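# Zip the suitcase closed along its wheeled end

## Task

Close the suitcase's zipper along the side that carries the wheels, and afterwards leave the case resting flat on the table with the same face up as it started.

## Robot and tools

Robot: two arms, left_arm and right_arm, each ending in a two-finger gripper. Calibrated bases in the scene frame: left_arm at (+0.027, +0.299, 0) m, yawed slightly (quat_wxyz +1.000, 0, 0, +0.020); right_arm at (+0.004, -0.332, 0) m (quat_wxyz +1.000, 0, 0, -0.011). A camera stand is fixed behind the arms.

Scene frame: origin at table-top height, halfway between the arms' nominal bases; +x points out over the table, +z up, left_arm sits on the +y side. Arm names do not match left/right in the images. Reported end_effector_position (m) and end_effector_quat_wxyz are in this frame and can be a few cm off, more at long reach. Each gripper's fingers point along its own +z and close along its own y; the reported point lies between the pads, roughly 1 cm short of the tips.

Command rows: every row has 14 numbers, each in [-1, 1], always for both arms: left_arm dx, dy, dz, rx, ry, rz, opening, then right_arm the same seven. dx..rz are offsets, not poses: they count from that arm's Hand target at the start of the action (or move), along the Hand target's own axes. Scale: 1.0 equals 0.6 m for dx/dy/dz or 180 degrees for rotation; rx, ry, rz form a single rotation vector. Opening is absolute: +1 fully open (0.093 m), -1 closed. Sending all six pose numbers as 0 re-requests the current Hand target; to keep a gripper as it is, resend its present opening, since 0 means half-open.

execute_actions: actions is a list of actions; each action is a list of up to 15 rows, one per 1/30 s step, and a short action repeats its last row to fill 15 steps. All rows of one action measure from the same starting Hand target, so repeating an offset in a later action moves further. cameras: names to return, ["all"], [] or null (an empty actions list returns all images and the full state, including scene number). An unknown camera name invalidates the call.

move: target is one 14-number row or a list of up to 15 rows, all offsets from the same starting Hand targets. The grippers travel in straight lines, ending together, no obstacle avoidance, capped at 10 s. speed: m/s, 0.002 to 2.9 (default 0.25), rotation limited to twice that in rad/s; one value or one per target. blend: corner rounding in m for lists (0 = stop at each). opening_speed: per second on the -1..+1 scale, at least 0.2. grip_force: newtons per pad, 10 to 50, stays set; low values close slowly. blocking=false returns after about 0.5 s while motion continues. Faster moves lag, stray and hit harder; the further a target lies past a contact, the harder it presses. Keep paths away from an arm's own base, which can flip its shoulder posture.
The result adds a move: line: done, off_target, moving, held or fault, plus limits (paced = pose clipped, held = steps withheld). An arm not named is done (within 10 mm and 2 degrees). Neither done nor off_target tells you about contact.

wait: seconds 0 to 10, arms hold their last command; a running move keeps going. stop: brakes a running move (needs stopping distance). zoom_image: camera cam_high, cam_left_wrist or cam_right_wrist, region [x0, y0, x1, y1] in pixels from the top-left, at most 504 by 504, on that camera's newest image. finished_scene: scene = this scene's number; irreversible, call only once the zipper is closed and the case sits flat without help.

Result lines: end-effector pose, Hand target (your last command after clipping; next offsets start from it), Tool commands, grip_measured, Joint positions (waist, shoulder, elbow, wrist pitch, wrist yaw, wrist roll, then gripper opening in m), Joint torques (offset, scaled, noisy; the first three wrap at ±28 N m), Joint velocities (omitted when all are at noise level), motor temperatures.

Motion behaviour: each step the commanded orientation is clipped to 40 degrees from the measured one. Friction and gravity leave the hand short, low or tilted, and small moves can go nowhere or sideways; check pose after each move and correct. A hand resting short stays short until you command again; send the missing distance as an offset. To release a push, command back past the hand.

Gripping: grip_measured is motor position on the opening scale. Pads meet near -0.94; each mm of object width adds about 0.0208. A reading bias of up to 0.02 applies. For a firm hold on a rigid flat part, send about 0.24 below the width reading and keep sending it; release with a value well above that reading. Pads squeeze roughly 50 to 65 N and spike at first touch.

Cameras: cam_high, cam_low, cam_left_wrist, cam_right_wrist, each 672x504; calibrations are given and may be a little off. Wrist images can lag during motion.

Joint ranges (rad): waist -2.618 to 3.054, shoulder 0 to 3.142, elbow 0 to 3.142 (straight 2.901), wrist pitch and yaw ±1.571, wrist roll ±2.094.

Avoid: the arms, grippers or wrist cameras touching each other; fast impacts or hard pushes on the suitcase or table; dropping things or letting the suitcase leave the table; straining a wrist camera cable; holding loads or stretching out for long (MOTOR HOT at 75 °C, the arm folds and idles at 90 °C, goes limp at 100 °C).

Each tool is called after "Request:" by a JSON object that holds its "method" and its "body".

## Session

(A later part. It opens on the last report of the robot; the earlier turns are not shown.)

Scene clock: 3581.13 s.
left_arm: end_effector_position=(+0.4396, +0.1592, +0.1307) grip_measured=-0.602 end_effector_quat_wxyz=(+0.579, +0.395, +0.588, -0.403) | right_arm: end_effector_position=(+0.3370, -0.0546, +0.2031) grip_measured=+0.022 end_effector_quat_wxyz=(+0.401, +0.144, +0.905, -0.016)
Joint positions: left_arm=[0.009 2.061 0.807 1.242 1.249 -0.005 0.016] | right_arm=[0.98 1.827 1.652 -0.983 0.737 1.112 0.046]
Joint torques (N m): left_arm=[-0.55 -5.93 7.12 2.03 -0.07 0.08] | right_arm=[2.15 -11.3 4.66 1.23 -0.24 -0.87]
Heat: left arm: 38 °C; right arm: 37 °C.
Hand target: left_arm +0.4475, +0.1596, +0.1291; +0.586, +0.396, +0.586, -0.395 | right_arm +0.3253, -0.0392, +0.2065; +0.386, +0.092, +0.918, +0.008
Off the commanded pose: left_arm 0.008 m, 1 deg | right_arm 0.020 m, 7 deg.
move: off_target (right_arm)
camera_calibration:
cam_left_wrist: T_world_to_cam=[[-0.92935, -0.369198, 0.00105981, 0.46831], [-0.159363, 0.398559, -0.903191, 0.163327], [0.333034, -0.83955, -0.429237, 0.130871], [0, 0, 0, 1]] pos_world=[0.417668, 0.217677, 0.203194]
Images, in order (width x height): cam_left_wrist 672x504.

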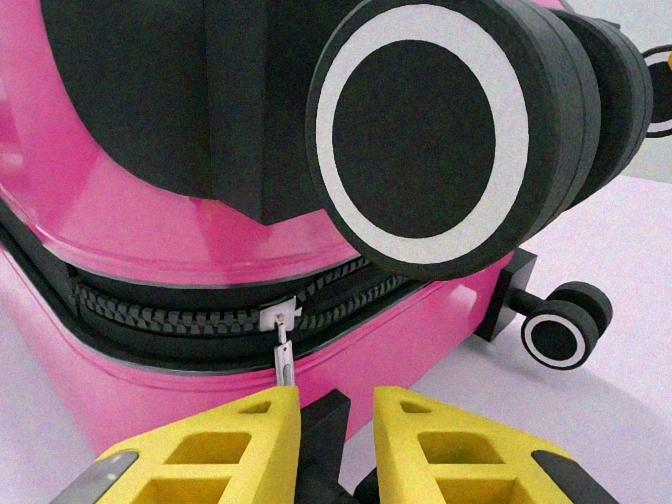

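Request:
{"method": "move", "body": {"target": [[0.0,0.028,0.0,0,0,0,-0.6,0,0,0,0,0,0,-0.3],[0.012,0.028,0.048,0,0,0,-0.6,0,0,0,0,0,0,-0.3]], "speed": 0.1, "cameras": ["cam_left_wrist"]}}

Scene clock: 3587.90 s.
left_arm: end_effector_position=(+0.4660, +0.1388, +0.1257) grip_measured=-0.602 end_effector_quat_wxyz=(+0.583, +0.398, +0.584, -0.401) | right_arm: end_effector_position=(+0.3370, -0.0546, +0.2031) grip_measured=+0.022 end_effector_quat_wxyz=(+0.401, +0.144, +0.905, -0.016)
Joint positions: left_arm=[-0.048 2.145 0.924 1.223 1.192 -0.005 0.016] | right_arm=[0.98 1.827 1.652 -0.983 0.737 1.112 0.046]
Joint torques (N m): left_arm=[-0.5 -6.65 7.54 1.96 0 0.05] | right_arm=[2.22 -11.23 4.63 1.23 -0.23 -0.88]
Heat: left arm: 37 °C; right arm: 38 °C.
Hand target: left_arm +0.4739, +0.1393, +0.1218; +0.586, +0.395, +0.587, -0.395 | right_arm +0.3253, -0.0392, +0.2065; +0.386, +0.092, +0.918, +0.008
Off the commanded pose: left_arm 0.009 m, 1 deg | right_arm 0.020 m, 7 deg.
move: off_target (right_arm)
camera_calibration:
cam_left_wrist: T_world_to_cam=[[-0.929564, -0.368466, -0.0119466, 0.486897], [-0.146596, 0.399177, -0.905079, 0.165322], [0.338259, -0.839578, -0.425076, 0.0998871], [0, 0, 0, 1]] pos_world=[0.44305, 0.197275, 0.197905]
Images, in order (width x height): cam_left_wrist 672x504.

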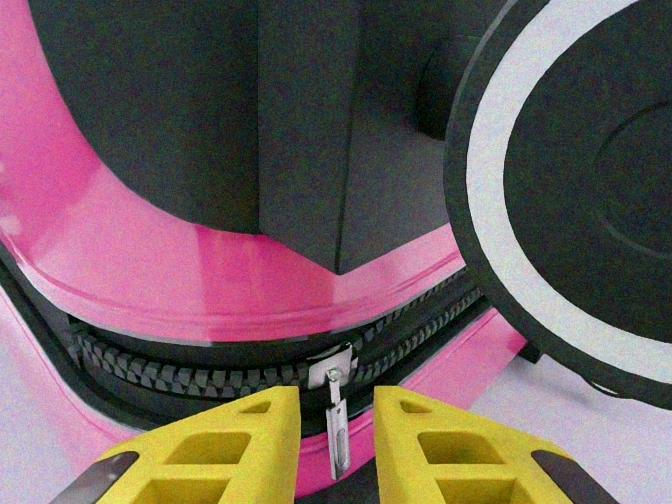

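Request:
{"method": "move", "body": {"target": [[0.002,0,0.018,0,0,0,-0.6,0,0,0,0,0,0,-0.3]], "speed": 0.1, "cameras": ["cam_left_wrist"]}}

Request:
{"method": "move", "body": {"target": [[0,0,0,0,0,0,-1,0,0.0,0,0,0,0,-0.3]], "opening_speed": 0.3, "cameras": ["cam_left_wrist"]}}

Scene clock: 3593.30 s.
left_arm: end_effector_position=(+0.4706, +0.1308, +0.1250) grip_measured=-0.602 end_effector_quat_wxyz=(+0.584, +0.397, +0.584, -0.399) | right_arm: end_effector_position=(+0.3370, -0.0546, +0.2031) grip_measured=+0.022 end_effector_quat_wxyz=(+0.401, +0.144, +0.905, -0.016)
Joint positions: left_arm=[-0.069 2.158 0.943 1.219 1.167 -0.005 0.016] | right_arm=[0.98 1.827 1.652 -0.983 0.737 1.112 0.046]
Joint torques (N m): left_arm=[-0.76 -6.76 7.39 1.9 -0.04 0.06] | right_arm=[2.26 -11.23 4.66 1.24 -0.25 -0.87]
Heat: left arm: 37 °C; right arm: 38 °C.
Hand target: left_arm +0.4779, +0.1293, +0.1207; +0.586, +0.396, +0.587, -0.395 | right_arm +0.3253, -0.0392, +0.2065; +0.386, +0.092, +0.918, +0.008
Off the commanded pose: left_arm 0.009 m, 1 deg | right_arm 0.020 m, 7 deg.
move: off_target (right_arm)
camera_calibration:
cam_left_wrist: T_world_to_cam=[[-0.928116, -0.372028, -0.0140026, 0.488325], [-0.146091, 0.39854, -0.905441, 0.168517], [0.34243, -0.838309, -0.424241, 0.0890702], [0, 0, 0, 1]] pos_world=[0.447341, 0.189178, 0.197207]
Images, in order (width x height): cam_left_wrist 672x504.

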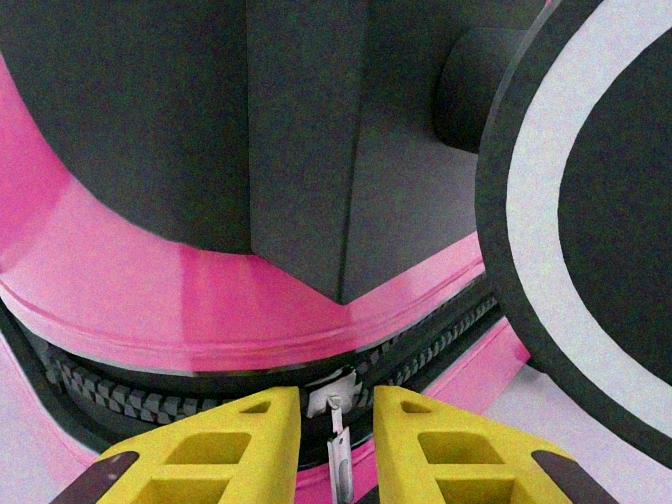

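Scene clock: 3594.83 s.
left_arm: end_effector_position=(+0.4708, +0.1309, +0.1250) grip_measured=-0.990 end_effector_quat_wxyz=(+0.585, +0.397, +0.584, -0.399) | right_arm: end_effector_position=(+0.3370, -0.0546, +0.2031) grip_measured=+0.022 end_effector_quat_wxyz=(+0.401, +0.144, +0.905, -0.016)
Joint positions: left_arm=[-0.069 2.158 0.943 1.219 1.166 -0.005 0] | right_arm=[0.98 1.827 1.652 -0.983 0.737 1.112 0.046]
Joint torques (N m): left_arm=[-0.83 -6.68 7.42 1.95 -0.04 0.07] | right_arm=[2.26 -11.21 4.7 1.24 -0.24 -0.88]
Heat: left arm: 37 °C; right arm: 38 °C.
Hand target: left_arm +0.4779, +0.1293, +0.1207; +0.586, +0.396, +0.587, -0.395 | right_arm +0.3253, -0.0392, +0.2065; +0.386, +0.092, +0.918, +0.008
Off the commanded pose: left_arm 0.008 m, 1 deg | right_arm 0.020 m, 7 deg.
move: off_target (right_arm)
camera_calibration:
cam_left_wrist: T_world_to_cam=[[-0.927841, -0.372714, -0.0140054, 0.488462], [-0.14639, 0.39845, -0.905432, 0.16864], [0.343047, -0.838047, -0.42426, 0.0887982], [0, 0, 0, 1]] pos_world=[0.44744, 0.189279, 0.197207]
Images, in order (width x height): cam_left_wrist 672x504.

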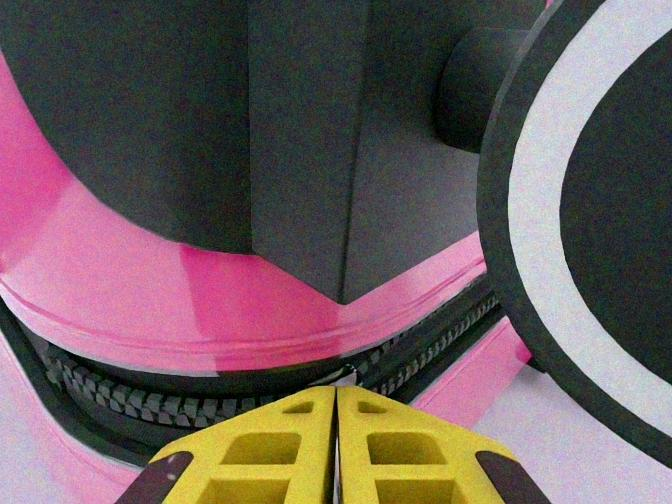

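Request:
{"method": "move", "body": {"target": [[-0.004,-0.065,0.05,0,0,0,-1,0,0.06,0,0,0,0,-0.3]], "speed": 0.05, "cameras": ["cam_left_wrist"]}}

Scene clock: 3602.03 s.
left_arm: end_effector_position=(+0.4742, +0.1248, +0.1239) grip_measured=-0.990 end_effector_quat_wxyz=(+0.600, +0.353, +0.608, -0.382) | right_arm: end_effector_position=(+0.3384, -0.0490, +0.2064) grip_measured=+0.022 end_effector_quat_wxyz=(+0.389, +0.153, +0.908, -0.034)
Joint positions: left_arm=[-0.106 2.146 0.889 1.278 1.028 -0.059 0] | right_arm=[0.986 1.901 1.779 -1.105 0.74 1.163 0.046]
Joint torques (N m): left_arm=[-6.8 -9.77 3.3 2 0.2 0.52] | right_arm=[5.38 -6.71 9.09 1.48 -0.08 -0.92]
Heat: left arm: 37 °C; right arm: 38 °C.
Hand target: left_arm +0.4529, +0.0868, +0.1230; +0.586, +0.396, +0.587, -0.396 | right_arm +0.3312, -0.0039, +0.2096; +0.386, +0.092, +0.918, +0.008
Off the commanded pose: left_arm 0.043 m, 6 deg | right_arm 0.046 m, 9 deg.
move: off_target (left_arm, right_arm)
camera_calibration:
cam_left_wrist: T_world_to_cam=[[-0.884911, -0.465071, 0.0253223, 0.475638], [-0.213901, 0.357501, -0.909087, 0.208143], [0.413737, -0.809878, -0.415836, 0.043944], [0, 0, 0, 1]] pos_world=[0.447238, 0.182383, 0.195449]
Images, in order (width x height): cam_left_wrist 672x504.

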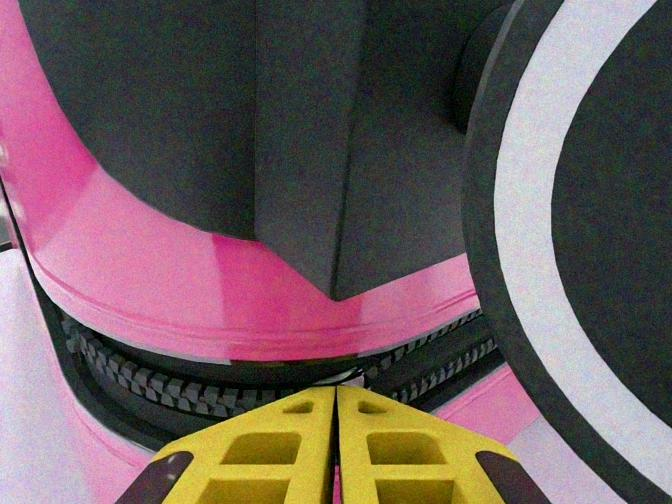

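Request:
{"method": "move", "body": {"target": [[0.0,-0.06,0.04,0,0,0,-1,0,0.05,0,0,0,0,-0.3]], "speed": 0.05, "cameras": ["cam_left_wrist"]}}

Scene clock: 3621.10 s.
left_arm: end_effector_position=(+0.4827, +0.1316, +0.1258) grip_measured=-0.990 end_effector_quat_wxyz=(+0.625, +0.264, +0.642, -0.357) | right_arm: end_effector_position=(+0.3352, -0.0391, +0.2095) grip_measured=+0.022 end_effector_quat_wxyz=(+0.374, +0.174, +0.909, -0.058)
Joint positions: left_arm=[-0.138 2.129 0.813 1.369 0.811 -0.167 0] | right_arm=[1.007 2.018 1.978 -1.298 0.748 1.272 0.046]
Joint torques (N m): left_arm=[-11.41 -9.42 2.63 2.34 1.3 1.24] | right_arm=[6.5 -6.32 9.47 1.98 0.06 -1.44]
Heat: left arm: 39 °C; right arm: 36 °C.
Hand target: left_arm +0.4286, +0.0511, +0.1231; +0.586, +0.396, +0.587, -0.395 | right_arm +0.3360, +0.0257, +0.2122; +0.386, +0.092, +0.918, +0.008
Off the commanded pose: left_arm 0.097 m, 18 deg | right_arm 0.065 m, 12 deg.
move: off_target (left_arm, right_arm)
camera_calibration:
cam_left_wrist: T_world_to_cam=[[-0.7821, -0.612916, 0.112492, 0.445063], [-0.323563, 0.245143, -0.913899, 0.277525], [0.532567, -0.751159, -0.390043, -0.0216782], [0, 0, 0, 1]] pos_world=[0.449426, 0.188469, 0.195108]
Images, in order (width x height): cam_left_wrist 672x504.

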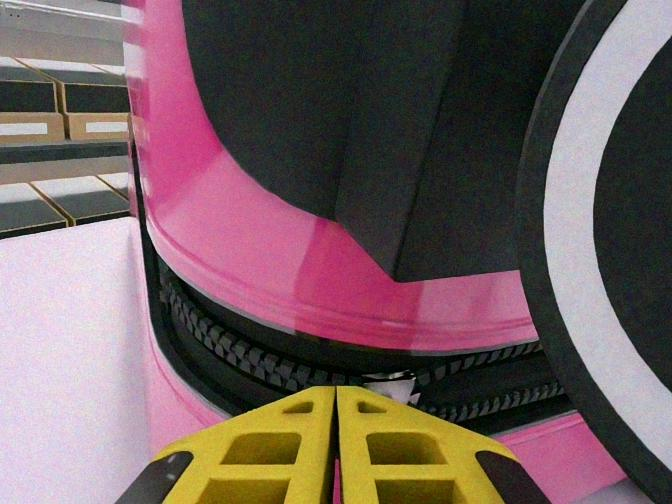

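Request:
{"method": "move", "body": {"target": [[0.0,-0.062,-0.025,0,0,0,-1,-0.035,0,0.035,0,0,0,-0.3]], "speed": 0.05, "cameras": ["cam_left_wrist"]}}

Scene clock: 3628.63 s.
left_arm: end_effector_position=(+0.4638, +0.1382, +0.1242) grip_measured=-0.990 end_effector_quat_wxyz=(+0.632, +0.202, +0.660, -0.352) | right_arm: end_effector_position=(+0.3378, -0.0395, +0.2187) grip_measured=+0.022 end_effector_quat_wxyz=(+0.356, +0.138, +0.922, -0.070)
Joint positions: left_arm=[-0.163 2.081 0.675 1.465 0.682 -0.248 0] | right_arm=[0.991 2.044 2.07 -1.366 0.712 1.18 0.046]
Joint torques (N m): left_arm=[-10.91 -8.62 -0.18 2.86 2.14 1.82] | right_arm=[2.06 -4.83 7.84 2.65 0.17 -1.21]
Motor temperatures (°C): left_arm=[26 39 30 31 20 20 20] | right_arm=[21 36 35 37 17 22 24]
Heat: left arm: 39 °C; right arm: 37 °C.
Hand target: left_arm +0.3884, +0.0511, +0.1231; +0.586, +0.396, +0.587, -0.396 | right_arm +0.3654, +0.0208, +0.2123; +0.386, +0.092, +0.918, +0.008
Off the commanded pose: left_arm 0.115 m, 25 deg | right_arm 0.067 m, 11 deg.
move: off_target (left_arm, right_arm)
camera_calibration:
cam_left_wrist: T_world_to_cam=[[-0.708401, -0.678586, 0.194137, 0.399352], [-0.395114, 0.15335, -0.905742, 0.313241], [0.584853, -0.718335, -0.376752, -0.0377016], [0, 0, 0, 1]] pos_world=[0.428717, 0.195877, 0.191982]
Images, in order (width x height): cam_left_wrist 672x504.

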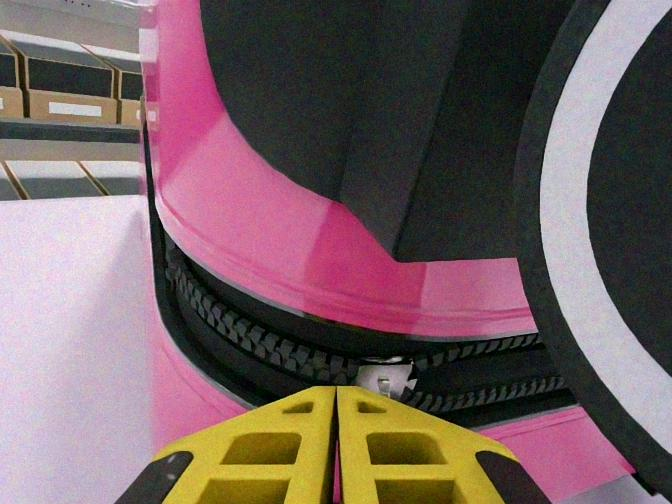

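Request:
{"method": "move", "body": {"target": [[0.0,-0.078,0.058,0,0,0,-1,0.0,0.06,0.0,0,0,0,-0.3]], "speed": 0.05, "cameras": ["cam_left_wrist","cam_high"]}}

Scene clock: 3637.83 s.
left_arm: end_effector_position=(+0.4524, +0.1449, +0.1238) grip_measured=-0.990 end_effector_quat_wxyz=(+0.650, +0.100, +0.683, -0.317) | right_arm: end_effector_position=(+0.3350, -0.0360, +0.2333) grip_measured=+0.021 end_effector_quat_wxyz=(+0.335, +0.115, +0.930, -0.099)
Joint positions: left_arm=[-0.243 2.026 0.547 1.529 0.396 -0.328 0] | right_arm=[0.997 2.162 2.333 -1.583 0.7 1.164 0.046]
Joint torques (N m): left_arm=[-16.34 -7.64 0.12 2.97 3.01 2.5] | right_arm=[4.93 -3.1 6.9 3.2 0.34 -0.62]
Motor temperatures (°C): left_arm=[29 41 29 33 22 22 20] | right_arm=[21 34 35 43 17 22 24]
Heat: left arm: 41 °C; right arm: 43 °C.
Hand target: left_arm +0.3580, +0.0013, +0.1230; +0.586, +0.396, +0.587, -0.396 | right_arm +0.3711, +0.0563, +0.2154; +0.386, +0.092, +0.918, +0.008
Off the commanded pose: left_arm 0.172 m, 38 deg | right_arm 0.101 m, 14 deg.
joint read past its limit (right arm) — joint 4 (wrist pitch), lower limit.
joint sent to its limit (left arm) — joint 4 (wrist pitch), upper limit. The joint targets are off in position and orientation.
move: off_target (left_arm, right_arm)
camera_calibration:
cam_left_wrist: T_world_to_cam=[[-0.545629, -0.786723, 0.288713, 0.326221], [-0.466795, -0.000802201, -0.884365, 0.359439], [0.695982, -0.617306, -0.366801, -0.0925767], [0, 0, 0, 1]] pos_world=[0.410212, 0.199786, 0.189734]
Images, in order (width x height): cam_high 672x504, cam_left_wrist 672x504.

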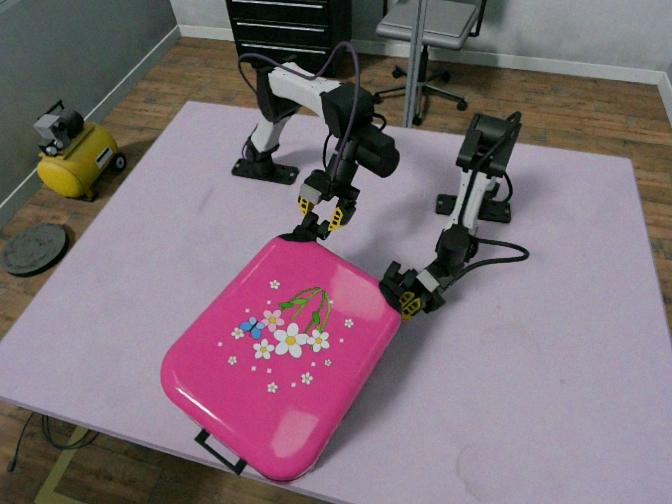

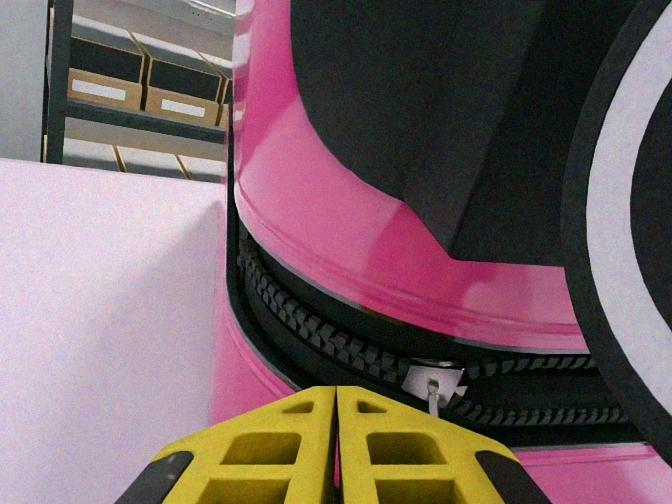

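Request:
{"method": "move", "body": {"target": [[-0.01,0.232,-0.21,0,0,0,-1,0.018,-0.157,-0.03,0,0,0,-0.3],[-0.028,0.248,-0.293,0,0,0,-1,0.018,-0.157,-0.03,0,0,0,-0.3]], "speed": 0.12, "blend": [0.02,0], "cameras": ["cam_left_wrist","cam_low"]}}

Scene clock: 3666.43 s.
left_arm: end_effector_position=(+0.4278, +0.2200, +0.1272) grip_measured=-0.990 end_effector_quat_wxyz=(+0.576, +0.373, +0.602, -0.407) | right_arm: end_effector_position=(+0.3394, -0.0348, +0.2036) grip_measured=+0.021 end_effector_quat_wxyz=(+0.388, +0.121, +0.914, -0.003)
Joint positions: left_arm=[0.184 2.052 0.769 1.259 1.393 -0.037 0] | right_arm=[0.989 1.874 1.726 -0.993 0.693 1.072 0.046]
Joint torques (N m): left_arm=[-0.34 -9.31 6.83 1.71 0.24 0.22] | right_arm=[-0.02 -12.07 4.6 1.16 0.1 -0.66]
Motor temperatures (°C): left_arm=[45 41 28 34 30 27 20] | right_arm=[21 32 35 49 17 21 24]
Heat: left arm: 45 °C; right arm: 49 °C.
Hand target: left_arm +0.4302, +0.2200, +0.1400; +0.586, +0.396, +0.587, -0.396 | right_arm +0.3357, -0.0334, +0.2123; +0.386, +0.092, +0.918, +0.008
Off the commanded pose: left_arm 0.013 m, 4 deg | right_arm 0.010 m, 4 deg.
move: off_target (left_arm, right_arm)
camera_calibration:
cam_left_wrist: T_world_to_cam=[[-0.91681, -0.396806, 0.0447672, 0.474996], [-0.207827, 0.378415, -0.902003, 0.159092], [0.34098, -0.836269, -0.429402, 0.180257], [0, 0, 0, 1]] pos_world=[0.407081, 0.279022, 0.19964]
Images, in order (width x height): cam_low 672x504, cam_left_wrist 672x504.

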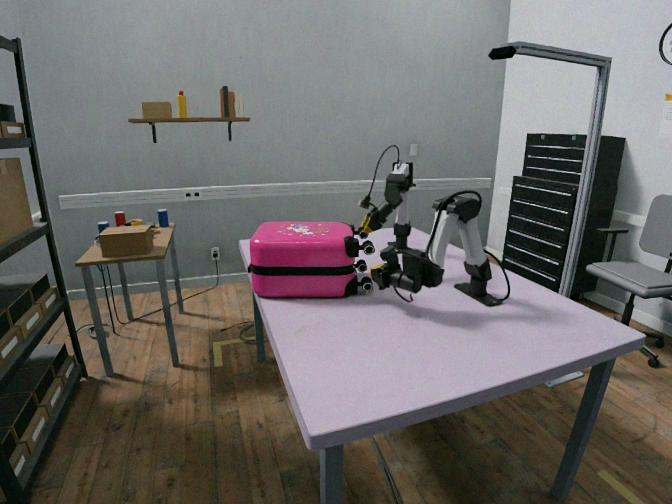

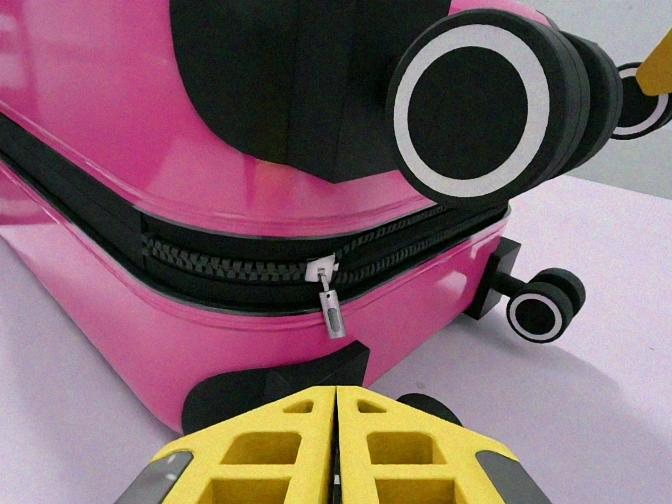

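Request:
{"method": "move", "body": {"target": [[0.02,0.008,0.06,0,0,0,-0.6,0,0,0,0,0,0,-0.3],[0.03,0.008,0.09,0,0,0,-0.6,0,0,0,0,0,0,-0.3]], "speed": 0.1, "blend": [0.01,0], "cameras": ["cam_left_wrist"]}}

Scene clock: 3673.37 s.
left_arm: end_effector_position=(+0.4475, +0.1718, +0.1244) grip_measured=-0.602 end_effector_quat_wxyz=(+0.578, +0.391, +0.590, -0.406) | right_arm: end_effector_position=(+0.3394, -0.0348, +0.2036) grip_measured=+0.021 end_effector_quat_wxyz=(+0.388, +0.121, +0.914, -0.003)
Joint positions: left_arm=[0.043 2.107 0.843 1.259 1.281 -0.02 0.016] | right_arm=[0.989 1.874 1.726 -0.993 0.693 1.072 0.046]
Joint torques (N m): left_arm=[-0.84 -6.34 6.89 1.89 -0.03 0.16] | right_arm=[-0.01 -12.12 4.59 1.18 0.1 -0.68]
Heat: left arm: 41 °C; right arm: 45 °C.
Hand target: left_arm +0.4549, +0.1717, +0.1219; +0.586, +0.396, +0.587, -0.396 | right_arm +0.3357, -0.0334, +0.2123; +0.386, +0.092, +0.918, +0.008
Off the commanded pose: left_arm 0.008 m, 2 deg | right_arm 0.010 m, 4 deg.
move: off_target (right_arm); blend cut to 0.0095 m at target 1
camera_calibration:
cam_left_wrist: T_world_to_cam=[[-0.928571, -0.371027, 0.00978162, 0.479178], [-0.166738, 0.393459, -0.904095, 0.158119], [0.331595, -0.841147, -0.427219, 0.136731], [0, 0, 0, 1]] pos_world=[0.425975, 0.230585, 0.196681]
Images, in order (width x height): cam_left_wrist 672x504.

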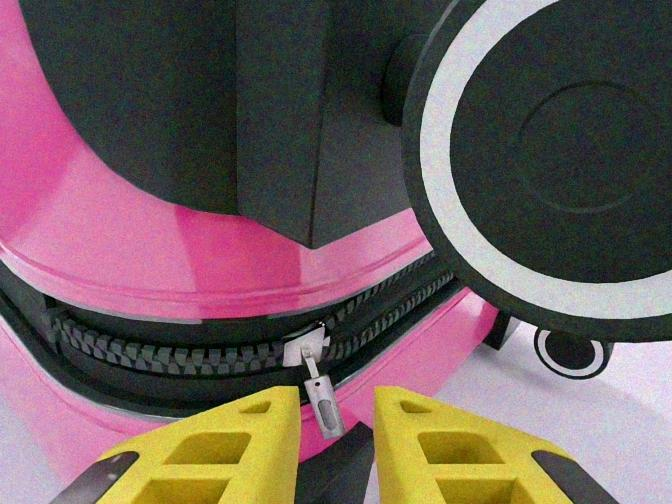

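Request:
{"method": "move", "body": {"target": [[0.002,0.009,0.036,0,0,0,-0.6,0,0,0,0,0,0,-0.3]], "speed": 0.1, "cameras": ["cam_left_wrist"]}}

Request:
{"method": "move", "body": {"target": [[0,0,0,0,0,0,-1,0,0.0,0,0,0,0,-0.3]], "opening_speed": 0.3, "cameras": ["cam_left_wrist"]}}

Scene clock: 3679.77 s.
left_arm: end_effector_position=(+0.4603, +0.1555, +0.1249) grip_measured=-0.602 end_effector_quat_wxyz=(+0.582, +0.394, +0.587, -0.403) | right_arm: end_effector_position=(+0.3394, -0.0348, +0.2036) grip_measured=+0.021 end_effector_quat_wxyz=(+0.388, +0.121, +0.914, -0.003)
Joint positions: left_arm=[-0.004 2.136 0.896 1.246 1.233 -0.02 0.016] | right_arm=[0.989 1.874 1.726 -0.993 0.693 1.072 0.046]
Joint torques (N m): left_arm=[-0.96 -6.37 7.34 1.84 -0.03 0.22] | right_arm=[0.01 -12.05 4.6 1.17 0.1 -0.66]
Motor temperatures (°C): left_arm=[38 40 29 32 26 23 20] | right_arm=[20 38 33 42 17 21 24]
Heat: left arm: 40 °C; right arm: 42 °C.
Hand target: left_arm +0.4680, +0.1537, +0.1207; +0.586, +0.396, +0.586, -0.396 | right_arm +0.3357, -0.0334, +0.2123; +0.386, +0.092, +0.918, +0.008
Off the commanded pose: left_arm 0.009 m, 1 deg | right_arm 0.010 m, 4 deg.
move: off_target (right_arm)
camera_calibration:
cam_left_wrist: T_world_to_cam=[[-0.928217, -0.372037, -0.00102995, 0.486352], [-0.156926, 0.394032, -0.905601, 0.162762], [0.337323, -0.840433, -0.42413, 0.115985], [0, 0, 0, 1]] pos_world=[0.437858, 0.214285, 0.197091]
Images, in order (width x height): cam_left_wrist 672x504.

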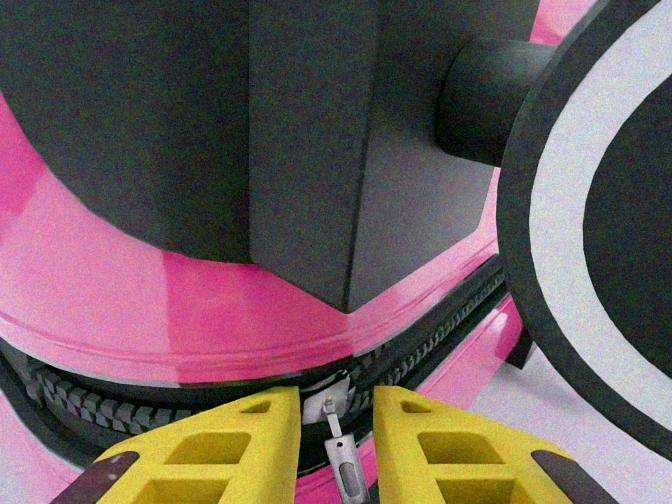

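Scene clock: 3681.30 s.
left_arm: end_effector_position=(+0.4608, +0.1557, +0.1247) grip_measured=-0.990 end_effector_quat_wxyz=(+0.582, +0.392, +0.588, -0.402) | right_arm: end_effector_position=(+0.3394, -0.0348, +0.2036) grip_measured=+0.021 end_effector_quat_wxyz=(+0.388, +0.121, +0.914, -0.003)
Joint positions: left_arm=[-0.004 2.136 0.896 1.244 1.23 -0.02 0] | right_arm=[0.989 1.874 1.726 -0.993 0.693 1.072 0.046]
Joint torques (N m): left_arm=[-0.9 -6.32 7.41 1.88 -0.05 0.19] | right_arm=[-0.02 -12.08 4.64 1.16 0.1 -0.65]
Heat: left arm: 40 °C; right arm: 42 °C.
Hand target: left_arm +0.4680, +0.1537, +0.1207; +0.586, +0.396, +0.587, -0.396 | right_arm +0.3357, -0.0334, +0.2123; +0.386, +0.092, +0.918, +0.008
Off the commanded pose: left_arm 0.008 m, 1 deg | right_arm 0.010 m, 4 deg.
move: off_target (right_arm)
camera_calibration:
cam_left_wrist: T_world_to_cam=[[-0.927074, -0.374878, 0.000430244, 0.48658], [-0.15951, 0.393429, -0.905412, 0.163826], [0.33925, -0.839452, -0.424534, 0.114877], [0, 0, 0, 1]] pos_world=[0.438256, 0.214388, 0.19689]
Images, in order (width x height): cam_left_wrist 672x504.

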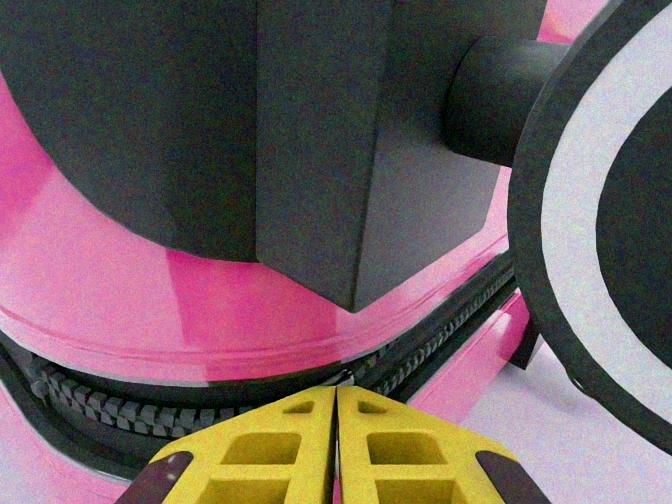

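Request:
{"method": "move", "body": {"target": [[0.0,-0.085,0.02,0,0,0,-1,-0.046,0.02,0.047,0,0,0,-0.3]], "speed": 0.05, "cameras": ["cam_left_wrist"]}}

Scene clock: 3687.57 s.
left_arm: end_effector_position=(+0.4387, +0.1397, +0.1145) grip_measured=-0.990 end_effector_quat_wxyz=(+0.585, +0.366, +0.607, -0.394) | right_arm: end_effector_position=(+0.3591, -0.0419, +0.2063) grip_measured=+0.021 end_effector_quat_wxyz=(+0.363, +0.107, +0.925, -0.006)
Joint positions: left_arm=[-0.059 2.097 0.754 1.329 1.117 -0.038 0] | right_arm=[0.921 1.909 1.806 -1.025 0.619 0.985 0.046]
Joint torques (N m): left_arm=[-3.48 -9.91 2.8 2.24 0.21 0.34] | right_arm=[-0.69 -6.45 8.66 1.66 0.45 -0.6]
Heat: left arm: 39 °C; right arm: 41 °C.
Hand target: left_arm +0.4252, +0.1235, +0.1207; +0.586, +0.395, +0.587, -0.396 | right_arm +0.3766, -0.0282, +0.2131; +0.386, +0.092, +0.918, +0.008
Off the commanded pose: left_arm 0.022 m, 4 deg | right_arm 0.023 m, 4 deg.
move: off_target (left_arm, right_arm)
camera_calibration:
cam_left_wrist: T_world_to_cam=[[-0.903173, -0.427854, 0.0349231, 0.453093], [-0.213248, 0.376567, -0.901511, 0.182811], [0.372565, -0.821668, -0.431344, 0.0882629], [0, 0, 0, 1]] pos_world=[0.415321, 0.19754, 0.187055]
Images, in order (width x height): cam_left_wrist 672x504.

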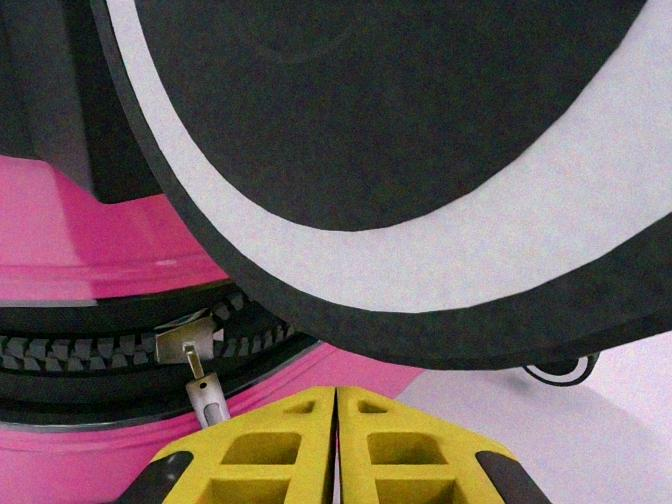

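Request:
{"method": "move", "body": {"target": [[-0.02,0.09,-0.15,0,0,0,-1,0,0,0,0,0,0,-0.3],[-0.333,0.081,-0.2,0,0,0,0.7,0,0,0,0,0,0,-0.3],[-0.3,-0.008,0.005,-0.261,0.431,-0.232,0.7,0,0,0,0,0,0,-0.3]], "speed": 0.25, "blend": [0.03,0.03,0], "cameras": ["cam_left_wrist","cam_high"]}}

Scene clock: 3708.43 s.
left_arm: end_effector_position=(+0.4292, +0.1139, +0.3108) grip_measured=+0.698 end_effector_quat_wxyz=(+0.254, +0.095, +0.960, -0.076) | right_arm: end_effector_position=(+0.3612, -0.0391, +0.2059) grip_measured=+0.021 end_effector_quat_wxyz=(+0.365, +0.108, +0.925, -0.002)
Joint positions: left_arm=[-0.481 1.989 2.459 -1.505 -0.025 -0.236 0.079] | right_arm=[0.921 1.916 1.811 -1.015 0.618 0.984 0.046]
Joint torques (N m): left_arm=[-0.46 -5.87 7.82 0.87 -0.06 -0.1] | right_arm=[-0.73 -7.13 8.39 1.58 0.46 -0.61]
Motor temperatures (°C): left_arm=[30 41 30 32 23 21 20] | right_arm=[20 35 36 40 17 21 24]
Heat: left arm: 41 °C; right arm: 40 °C.
Hand target: left_arm +0.4220, +0.1188, +0.3008; +0.044, +0.091, +0.995, +0.004 | right_arm +0.3766, -0.0281, +0.2130; +0.386, +0.092, +0.918, +0.008
Off the commanded pose: left_arm 0.013 m, 26 deg | right_arm 0.020 m, 3 deg.
joint sent to its limit (left arm) — joint 4 (wrist pitch), lower limit. The joint targets are off in orientation, not in position.
move: off_target (left_arm, right_arm); blend cut to 0 m at target 2; target 2's new opening was sent with left_arm's hand 0.021 m and 5 deg from that target
camera_calibration:
cam_left_wrist: T_world_to_cam=[[-0.231539, -0.969139, 0.0846149, 0.184518], [-0.970492, 0.224087, -0.0890523, 0.457373], [0.0673429, -0.102737, -0.992426, 0.37881], [0, 0, 0, 1]] pos_world=[0.46109, 0.11525, 0.401058]
Images, in order (width x height): cam_high 672x504, cam_left_wrist 672x504.

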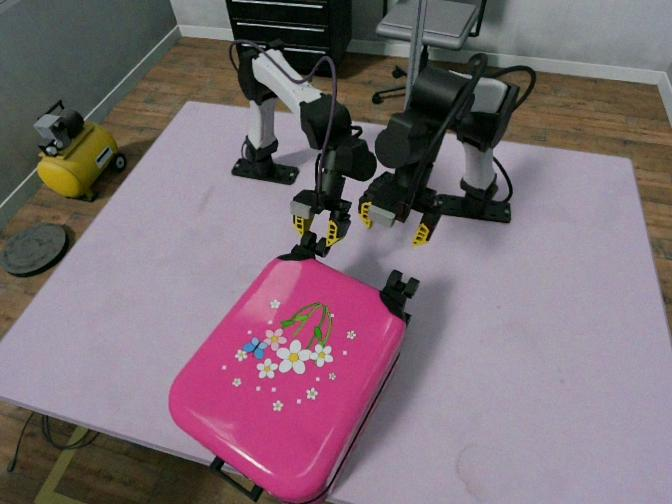

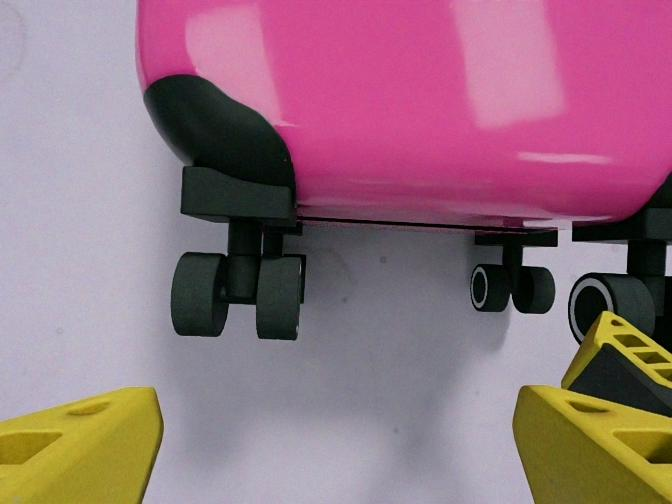

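Request:
{"method": "move", "body": {"target": [[-0.101,0.079,0.05,0,0,0,0.7,0,0,0,0,0,0,-0.3]], "speed": 0.2, "cameras": ["cam_left_wrist"]}}

Scene clock: 3717.83 s.
left_arm: end_effector_position=(+0.5005, +0.1501, +0.2893) grip_measured=+0.698 end_effector_quat_wxyz=(+0.275, +0.084, +0.956, -0.050) | right_arm: end_effector_position=(+0.3612, -0.0391, +0.2059) grip_measured=+0.021 end_effector_quat_wxyz=(+0.365, +0.108, +0.925, -0.002)
Joint positions: left_arm=[-0.353 2.221 2.721 -1.505 -0.025 -0.131 0.079] | right_arm=[0.921 1.916 1.811 -1.015 0.618 0.984 0.046]
Joint torques (N m): left_arm=[-0.21 -7.64 7.73 0.94 0.04 0.11] | right_arm=[-0.76 -7.09 8.39 1.59 0.47 -0.59]
Heat: left arm: 39 °C; right arm: 40 °C.
Hand target: left_arm +0.4926, +0.1544, +0.2770; +0.044, +0.091, +0.995, +0.004 | right_arm +0.3766, -0.0281, +0.2130; +0.386, +0.092, +0.918, +0.008
Off the commanded pose: left_arm 0.015 m, 28 deg | right_arm 0.020 m, 3 deg.
joint sent to its limit (left arm) — joint 4 (wrist pitch), lower limit. The joint targets are off in orientation, not in position.
move: off_target (left_arm, right_arm)
camera_calibration:
cam_left_wrist: T_world_to_cam=[[-0.197462, -0.979705, 0.0344624, 0.236993], [-0.973427, 0.191796, -0.125116, 0.533347], [0.115967, -0.0582522, -0.991543, 0.325034], [0, 0, 0, 1]] pos_world=[0.528278, 0.148823, 0.380848]
Images, in order (width x height): cam_left_wrist 672x504.

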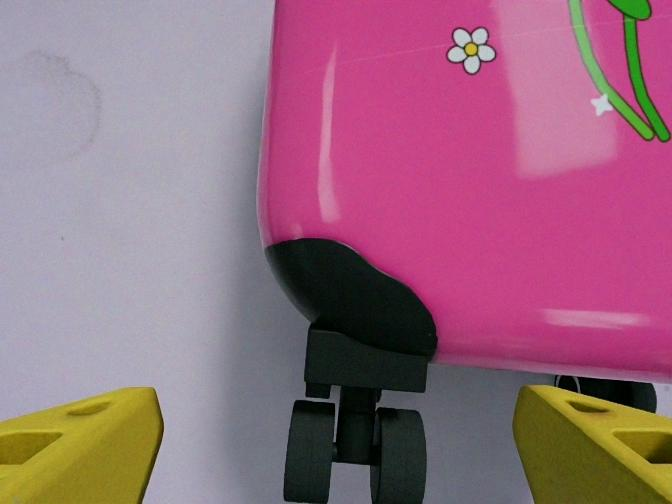

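Request:
{"method": "move", "body": {"target": [[0.018,-0.022,0.14,0,0,0,0.7,0,0,0,0,0,0,-0.3]], "speed": 0.1, "cameras": ["cam_left_wrist"]}}

Scene clock: 3725.13 s.
left_arm: end_effector_position=(+0.5014, +0.1424, +0.2272) grip_measured=+0.698 end_effector_quat_wxyz=(+0.197, +0.090, +0.976, -0.034) | right_arm: end_effector_position=(+0.3613, -0.0391, +0.2057) grip_measured=+0.021 end_effector_quat_wxyz=(+0.365, +0.107, +0.925, -0.002)
Joint positions: left_arm=[-0.367 2.285 2.621 -1.506 -0.025 -0.138 0.079] | right_arm=[0.921 1.917 1.811 -1.015 0.618 0.984 0.046]
Joint torques (N m): left_arm=[-1.2 -6.99 3.55 0.64 0 -0.08] | right_arm=[-0.73 -7.13 8.42 1.59 0.45 -0.61]
Heat: left arm: 39 °C; right arm: 40 °C.
Hand target: left_arm +0.4871, +0.1434, +0.1920; +0.044, +0.091, +0.995, +0.004 | right_arm +0.3766, -0.0281, +0.2130; +0.386, +0.092, +0.918, +0.008
Off the commanded pose: left_arm 0.038 m, 18 deg | right_arm 0.020 m, 3 deg.
joint sent to its limit (left arm) — joint 4 (wrist pitch), lower limit. The joint targets are off in orientation, not in position.
move: off_target (left_arm, right_arm)
camera_calibration:
cam_left_wrist: T_world_to_cam=[[-0.200528, -0.979518, 0.0182637, 0.236938], [-0.978804, 0.201104, 0.0387344, 0.492021], [-0.041614, -0.0101092, -0.999083, 0.336837], [0, 0, 0, 1]] pos_world=[0.543122, 0.136543, 0.313143]
Images, in order (width x height): cam_left_wrist 672x504.

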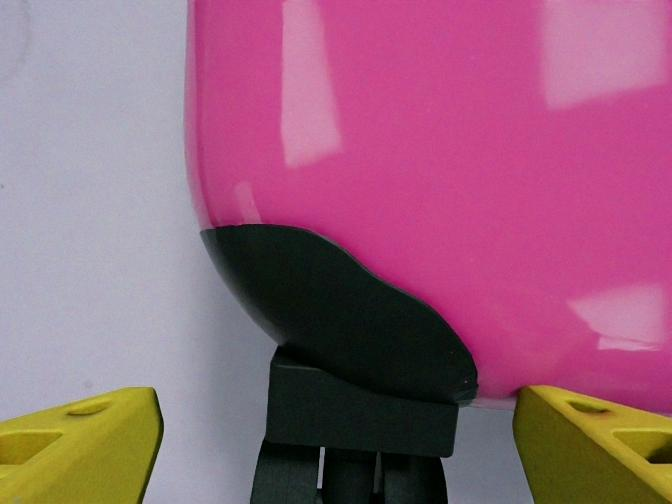

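Request:
{"method": "move", "body": {"target": [[0.022,-0.015,0.057,0,0,0,0.7,0,0,0,0,0,0,-0.3]], "speed": 0.1, "cameras": ["cam_left_wrist"]}}

Scene clock: 3731.67 s.
left_arm: end_effector_position=(+0.4943, +0.1410, +0.2188) grip_measured=+0.698 end_effector_quat_wxyz=(+0.179, +0.078, +0.980, -0.033) | right_arm: end_effector_position=(+0.3605, -0.0384, +0.2048) grip_measured=+0.021 end_effector_quat_wxyz=(+0.362, +0.107, +0.926, -0.001)
Joint positions: left_arm=[-0.375 2.268 2.566 -1.503 -0.025 -0.17 0.079] | right_arm=[0.921 1.917 1.811 -1.016 0.611 0.985 0.046]
Joint torques (N m): left_arm=[-2.11 -3.93 0.57 0.53 0.01 0.02] | right_arm=[-0.76 -7.15 8.49 1.59 0.54 -0.59]
Heat: left arm: 39 °C; right arm: 40 °C.
Hand target: left_arm +0.4756, +0.1370, +0.1567; +0.044, +0.091, +0.995, +0.004 | right_arm +0.3766, -0.0281, +0.2130; +0.386, +0.092, +0.918, +0.008
Off the commanded pose: left_arm 0.065 m, 16 deg | right_arm 0.021 m, 4 deg.
joint sent to its limit (left arm) — joint 4 (wrist pitch), lower limit. The joint targets are off in position and orientation.
move: off_target (left_arm, right_arm)
camera_calibration:
cam_left_wrist: T_world_to_cam=[[-0.177687, -0.98376, 0.0253593, 0.222089], [-0.98102, 0.179107, 0.0742974, 0.482107], [-0.0776328, -0.0116763, -0.996914, 0.345619], [0, 0, 0, 1]] pos_world=[0.53925, 0.136169, 0.303101]
Images, in order (width x height): cam_left_wrist 672x504.

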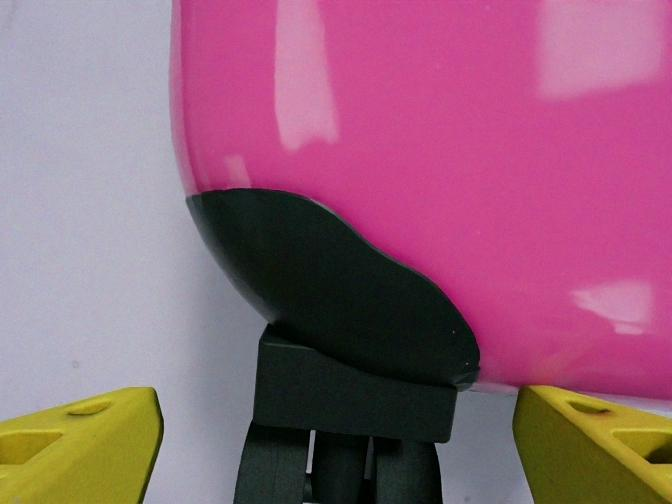

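Request:
{"method": "move", "body": {"target": [[0.006,0.009,-0.1,0,0,0,0.35,0,0,0,0,0,0,-0.3],[0.022,0.008,-0.1,0,0,0,0.35,0,0,0,0,0,0,-0.3],[0.03,0.008,-0.015,0,0,0,0.35,0,0,0,0,0,0,-0.3]], "speed": 0.1, "cameras": ["cam_left_wrist"]}}

Scene clock: 3744.63 s.
left_arm: end_effector_position=(+0.4748, +0.1421, +0.1855) grip_measured=+0.352 end_effector_quat_wxyz=(+0.120, +0.087, +0.989, -0.016) | right_arm: end_effector_position=(+0.3628, -0.0371, +0.2056) grip_measured=+0.021 end_effector_quat_wxyz=(+0.367, +0.107, +0.924, +0.000)
Joint positions: left_arm=[-0.388 2.25 2.425 -1.507 -0.031 -0.169 0.062] | right_arm=[0.921 1.92 1.813 -1.005 0.618 0.981 0.046]
Joint torques (N m): left_arm=[-1.13 -8.06 4.62 0.24 0.07 0.01] | right_arm=[-0.76 -7.47 8.25 1.53 0.45 -0.58]
Motor temperatures (°C): left_arm=[25 39 29 28 21 21 20] | right_arm=[19 33 37 39 18 21 24]
Heat: left arm: 39 °C; right arm: 39 °C.
Hand target: left_arm +0.4580, +0.1449, +0.1641; +0.044, +0.091, +0.995, +0.004 | right_arm +0.3766, -0.0282, +0.2131; +0.386, +0.092, +0.918, +0.008
Off the commanded pose: left_arm 0.027 m, 9 deg | right_arm 0.018 m, 3 deg.
joint sent to its limit (left arm) — joint 4 (wrist pitch), lower limit. The joint targets are off in orientation, not in position.
move: off_target (left_arm, right_arm)
camera_calibration:
cam_left_wrist: T_world_to_cam=[[-0.189078, -0.981962, -0.000251269, 0.230504], [-0.962731, 0.185325, 0.196988, 0.432847], [-0.193388, 0.037488, -0.980406, 0.355886], [0, 0, 0, 1]] pos_world=[0.529122, 0.132788, 0.263705]
Images, in order (width x height): cam_left_wrist 672x504.

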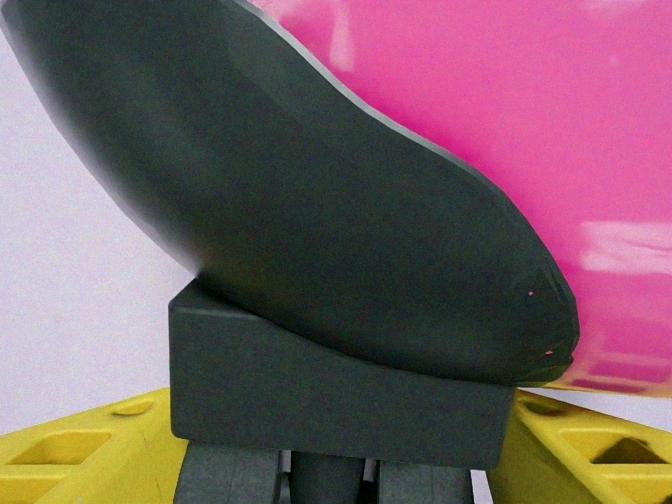

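Flanking the block. Close.

Request:
{"method": "move", "body": {"target": [[0.0,0,0,0,0,0,-0.17,0,0,0,0,0,0,-0.3]], "opening_speed": 0.5}}

Scene clock: 3749.37 s.
left_arm: end_effector_position=(+0.4752, +0.1433, +0.1855) grip_measured=+0.045 end_effector_quat_wxyz=(+0.120, +0.086, +0.989, -0.012) | right_arm: end_effector_position=(+0.3629, -0.0372, +0.2056) grip_measured=+0.021 end_effector_quat_wxyz=(+0.367, +0.107, +0.924, +0.000)
Joint positions: left_arm=[-0.388 2.25 2.425 -1.507 -0.039 -0.169 0.047] | right_arm=[0.92 1.92 1.813 -1.005 0.618 0.981 0.046]
Joint torques (N m): left_arm=[-0.85 -8.06 4.62 0.23 0.09 0.01] | right_arm=[-0.72 -7.51 8.28 1.53 0.45 -0.57]
Heat: left arm: 40 °C; right arm: 40 °C.
Hand target: left_arm +0.4580, +0.1449, +0.1641; +0.044, +0.091, +0.995, +0.004 | right_arm +0.3765, -0.0281, +0.2130; +0.386, +0.092, +0.918, +0.008
Off the commanded pose: left_arm 0.028 m, 9 deg | right_arm 0.018 m, 3 deg.
joint sent to its limit (left arm) — joint 4 (wrist pitch), lower limit. The joint targets are off in orientation, not in position.
move: off_target (left_arm, right_arm)

Request:
{"method": "move", "body": {"target": [[0.154,-0.063,-0.048,0,0,0,-0.25,0.051,-0.046,-0.057,0,0,0,-0.3]], "speed": 0.06, "cameras": ["cam_left_wrist","cam_high"]}}

Scene clock: 3763.27 s.
left_arm: end_effector_position=(+0.4184, +0.1353, +0.1843) grip_measured=+0.027 end_effector_quat_wxyz=(+0.119, +0.055, +0.991, -0.004) | right_arm: end_effector_position=(+0.3234, -0.0488, +0.2043) grip_measured=+0.021 end_effector_quat_wxyz=(+0.364, +0.086, +0.927, +0.002)
Joint positions: left_arm=[-0.467 1.984 2.003 -1.366 -0.078 -0.308 0.047] | right_arm=[0.98 1.782 1.636 -0.99 0.626 1 0.046]
Joint torques (N m): left_arm=[-5.46 -12.22 4.12 -0.85 0.31 -0.02] | right_arm=[0.53 -9.39 5.23 1.32 0.7 0.01]
Heat: left arm: 41 °C; right arm: 40 °C.
Hand target: left_arm +0.3581, +0.1247, +0.1842; +0.044, +0.091, +0.995, +0.004 | right_arm +0.3268, -0.0479, +0.2131; +0.386, +0.092, +0.918, +0.008
Off the commanded pose: left_arm 0.061 m, 10 deg | right_arm 0.009 m, 3 deg.
move: off_target (left_arm, right_arm)
camera_calibration:
cam_left_wrist: T_world_to_cam=[[-0.122715, -0.992323, -0.0153931, 0.189494], [-0.972605, 0.117162, 0.200781, 0.392681], [-0.197436, 0.0396101, -0.979515, 0.345319], [0, 0, 0, 1]] pos_world=[0.473356, 0.128354, 0.262319]
Images, in order (width x height): cam_high 672x504, cam_left_wrist 672x504.

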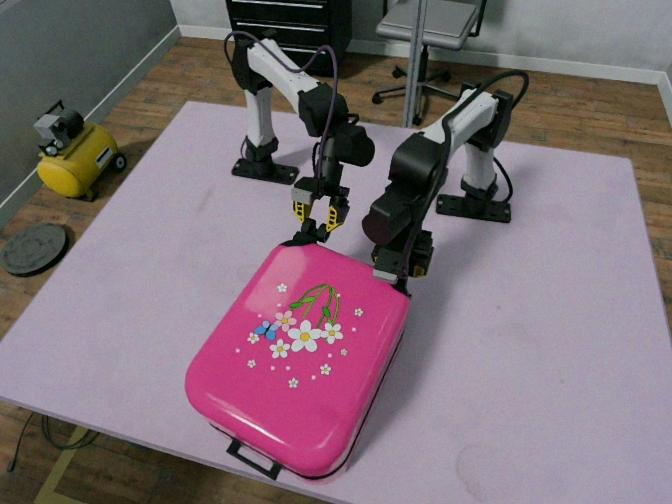

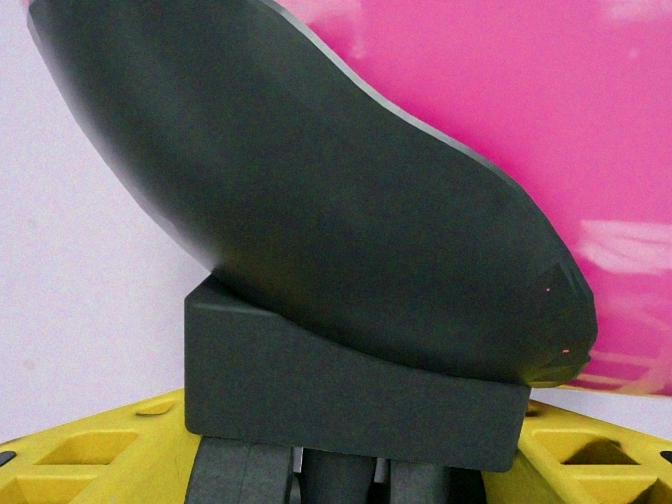

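Request:
{"method": "move", "body": {"target": [[0,0,0,0,0,0,-0.25,0,0,0,0,0,0,-0.3],[0,0,0,0,0,0,-0.25,0,0,0,0,0,0,0.6],[0,0,0,0,0,0,-0.25,0.0,0,-0.15,0,0,0,0.6],[0,0,0,0,0,0,-0.25,0.166,-0.01,-0.042,-0.219,-0.187,0.037,-0.5]], "speed": 0.15, "cameras": ["cam_right_wrist","cam_high"]}}

Scene clock: 3781.00 s.
left_arm: end_effector_position=(+0.3979, +0.1238, +0.1829) grip_measured=+0.027 end_effector_quat_wxyz=(+0.096, +0.046, +0.994, -0.008) | right_arm: end_effector_position=(+0.2396, -0.0354, +0.1553) grip_measured=-0.497 end_effector_quat_wxyz=(+0.633, +0.004, +0.715, +0.295)
Joint positions: left_arm=[-0.507 1.965 1.98 -1.403 -0.063 -0.369 0.047] | right_arm=[1.241 1.628 0.366 1.228 0.789 0.467 0.021]
Joint torques (N m): left_arm=[-2.85 -11.49 4.36 -0.41 0.19 0.54] | right_arm=[-0.51 -4.23 3.59 2.19 -0.12 -0.09]
Motor temperatures (°C): left_arm=[25 44 29 27 21 20 21] | right_arm=[19 34 35 39 18 20 24]
Heat: left arm: 44 °C; right arm: 39 °C.
Hand target: left_arm +0.3581, +0.1245, +0.1842; +0.044, +0.091, +0.995, +0.004 | right_arm +0.2398, -0.0351, +0.1597; +0.637, +0.008, +0.707, +0.307
Off the commanded pose: left_arm 0.040 m, 8 deg | right_arm 0.004 m, 2 deg.
move: off_target (left_arm); target 2's new opening was sent with right_arm's hand 0.009 m and 3 deg from that target
camera_calibration:
cam_right_wrist: T_world_to_cam=[[0.358106, -0.839588, -0.408475, -0.0538956], [-0.572086, 0.148441, -0.806649, 0.30393], [0.737887, 0.522549, -0.427159, -0.0092687], [0, 0, 0, 1]] pos_world=[0.200014, -0.0855223, 0.219191]
Images, in order (width x height): cam_high 672x504, cam_right_wrist 672x504.

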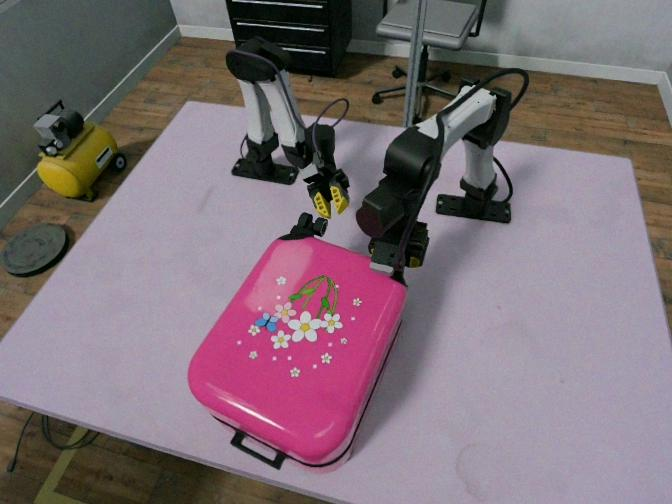

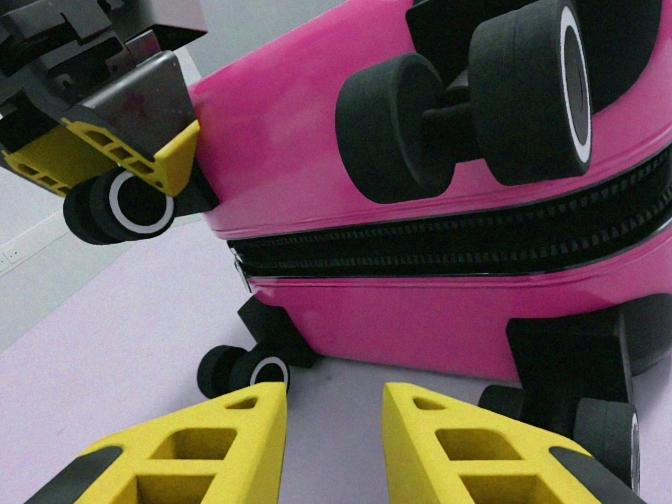

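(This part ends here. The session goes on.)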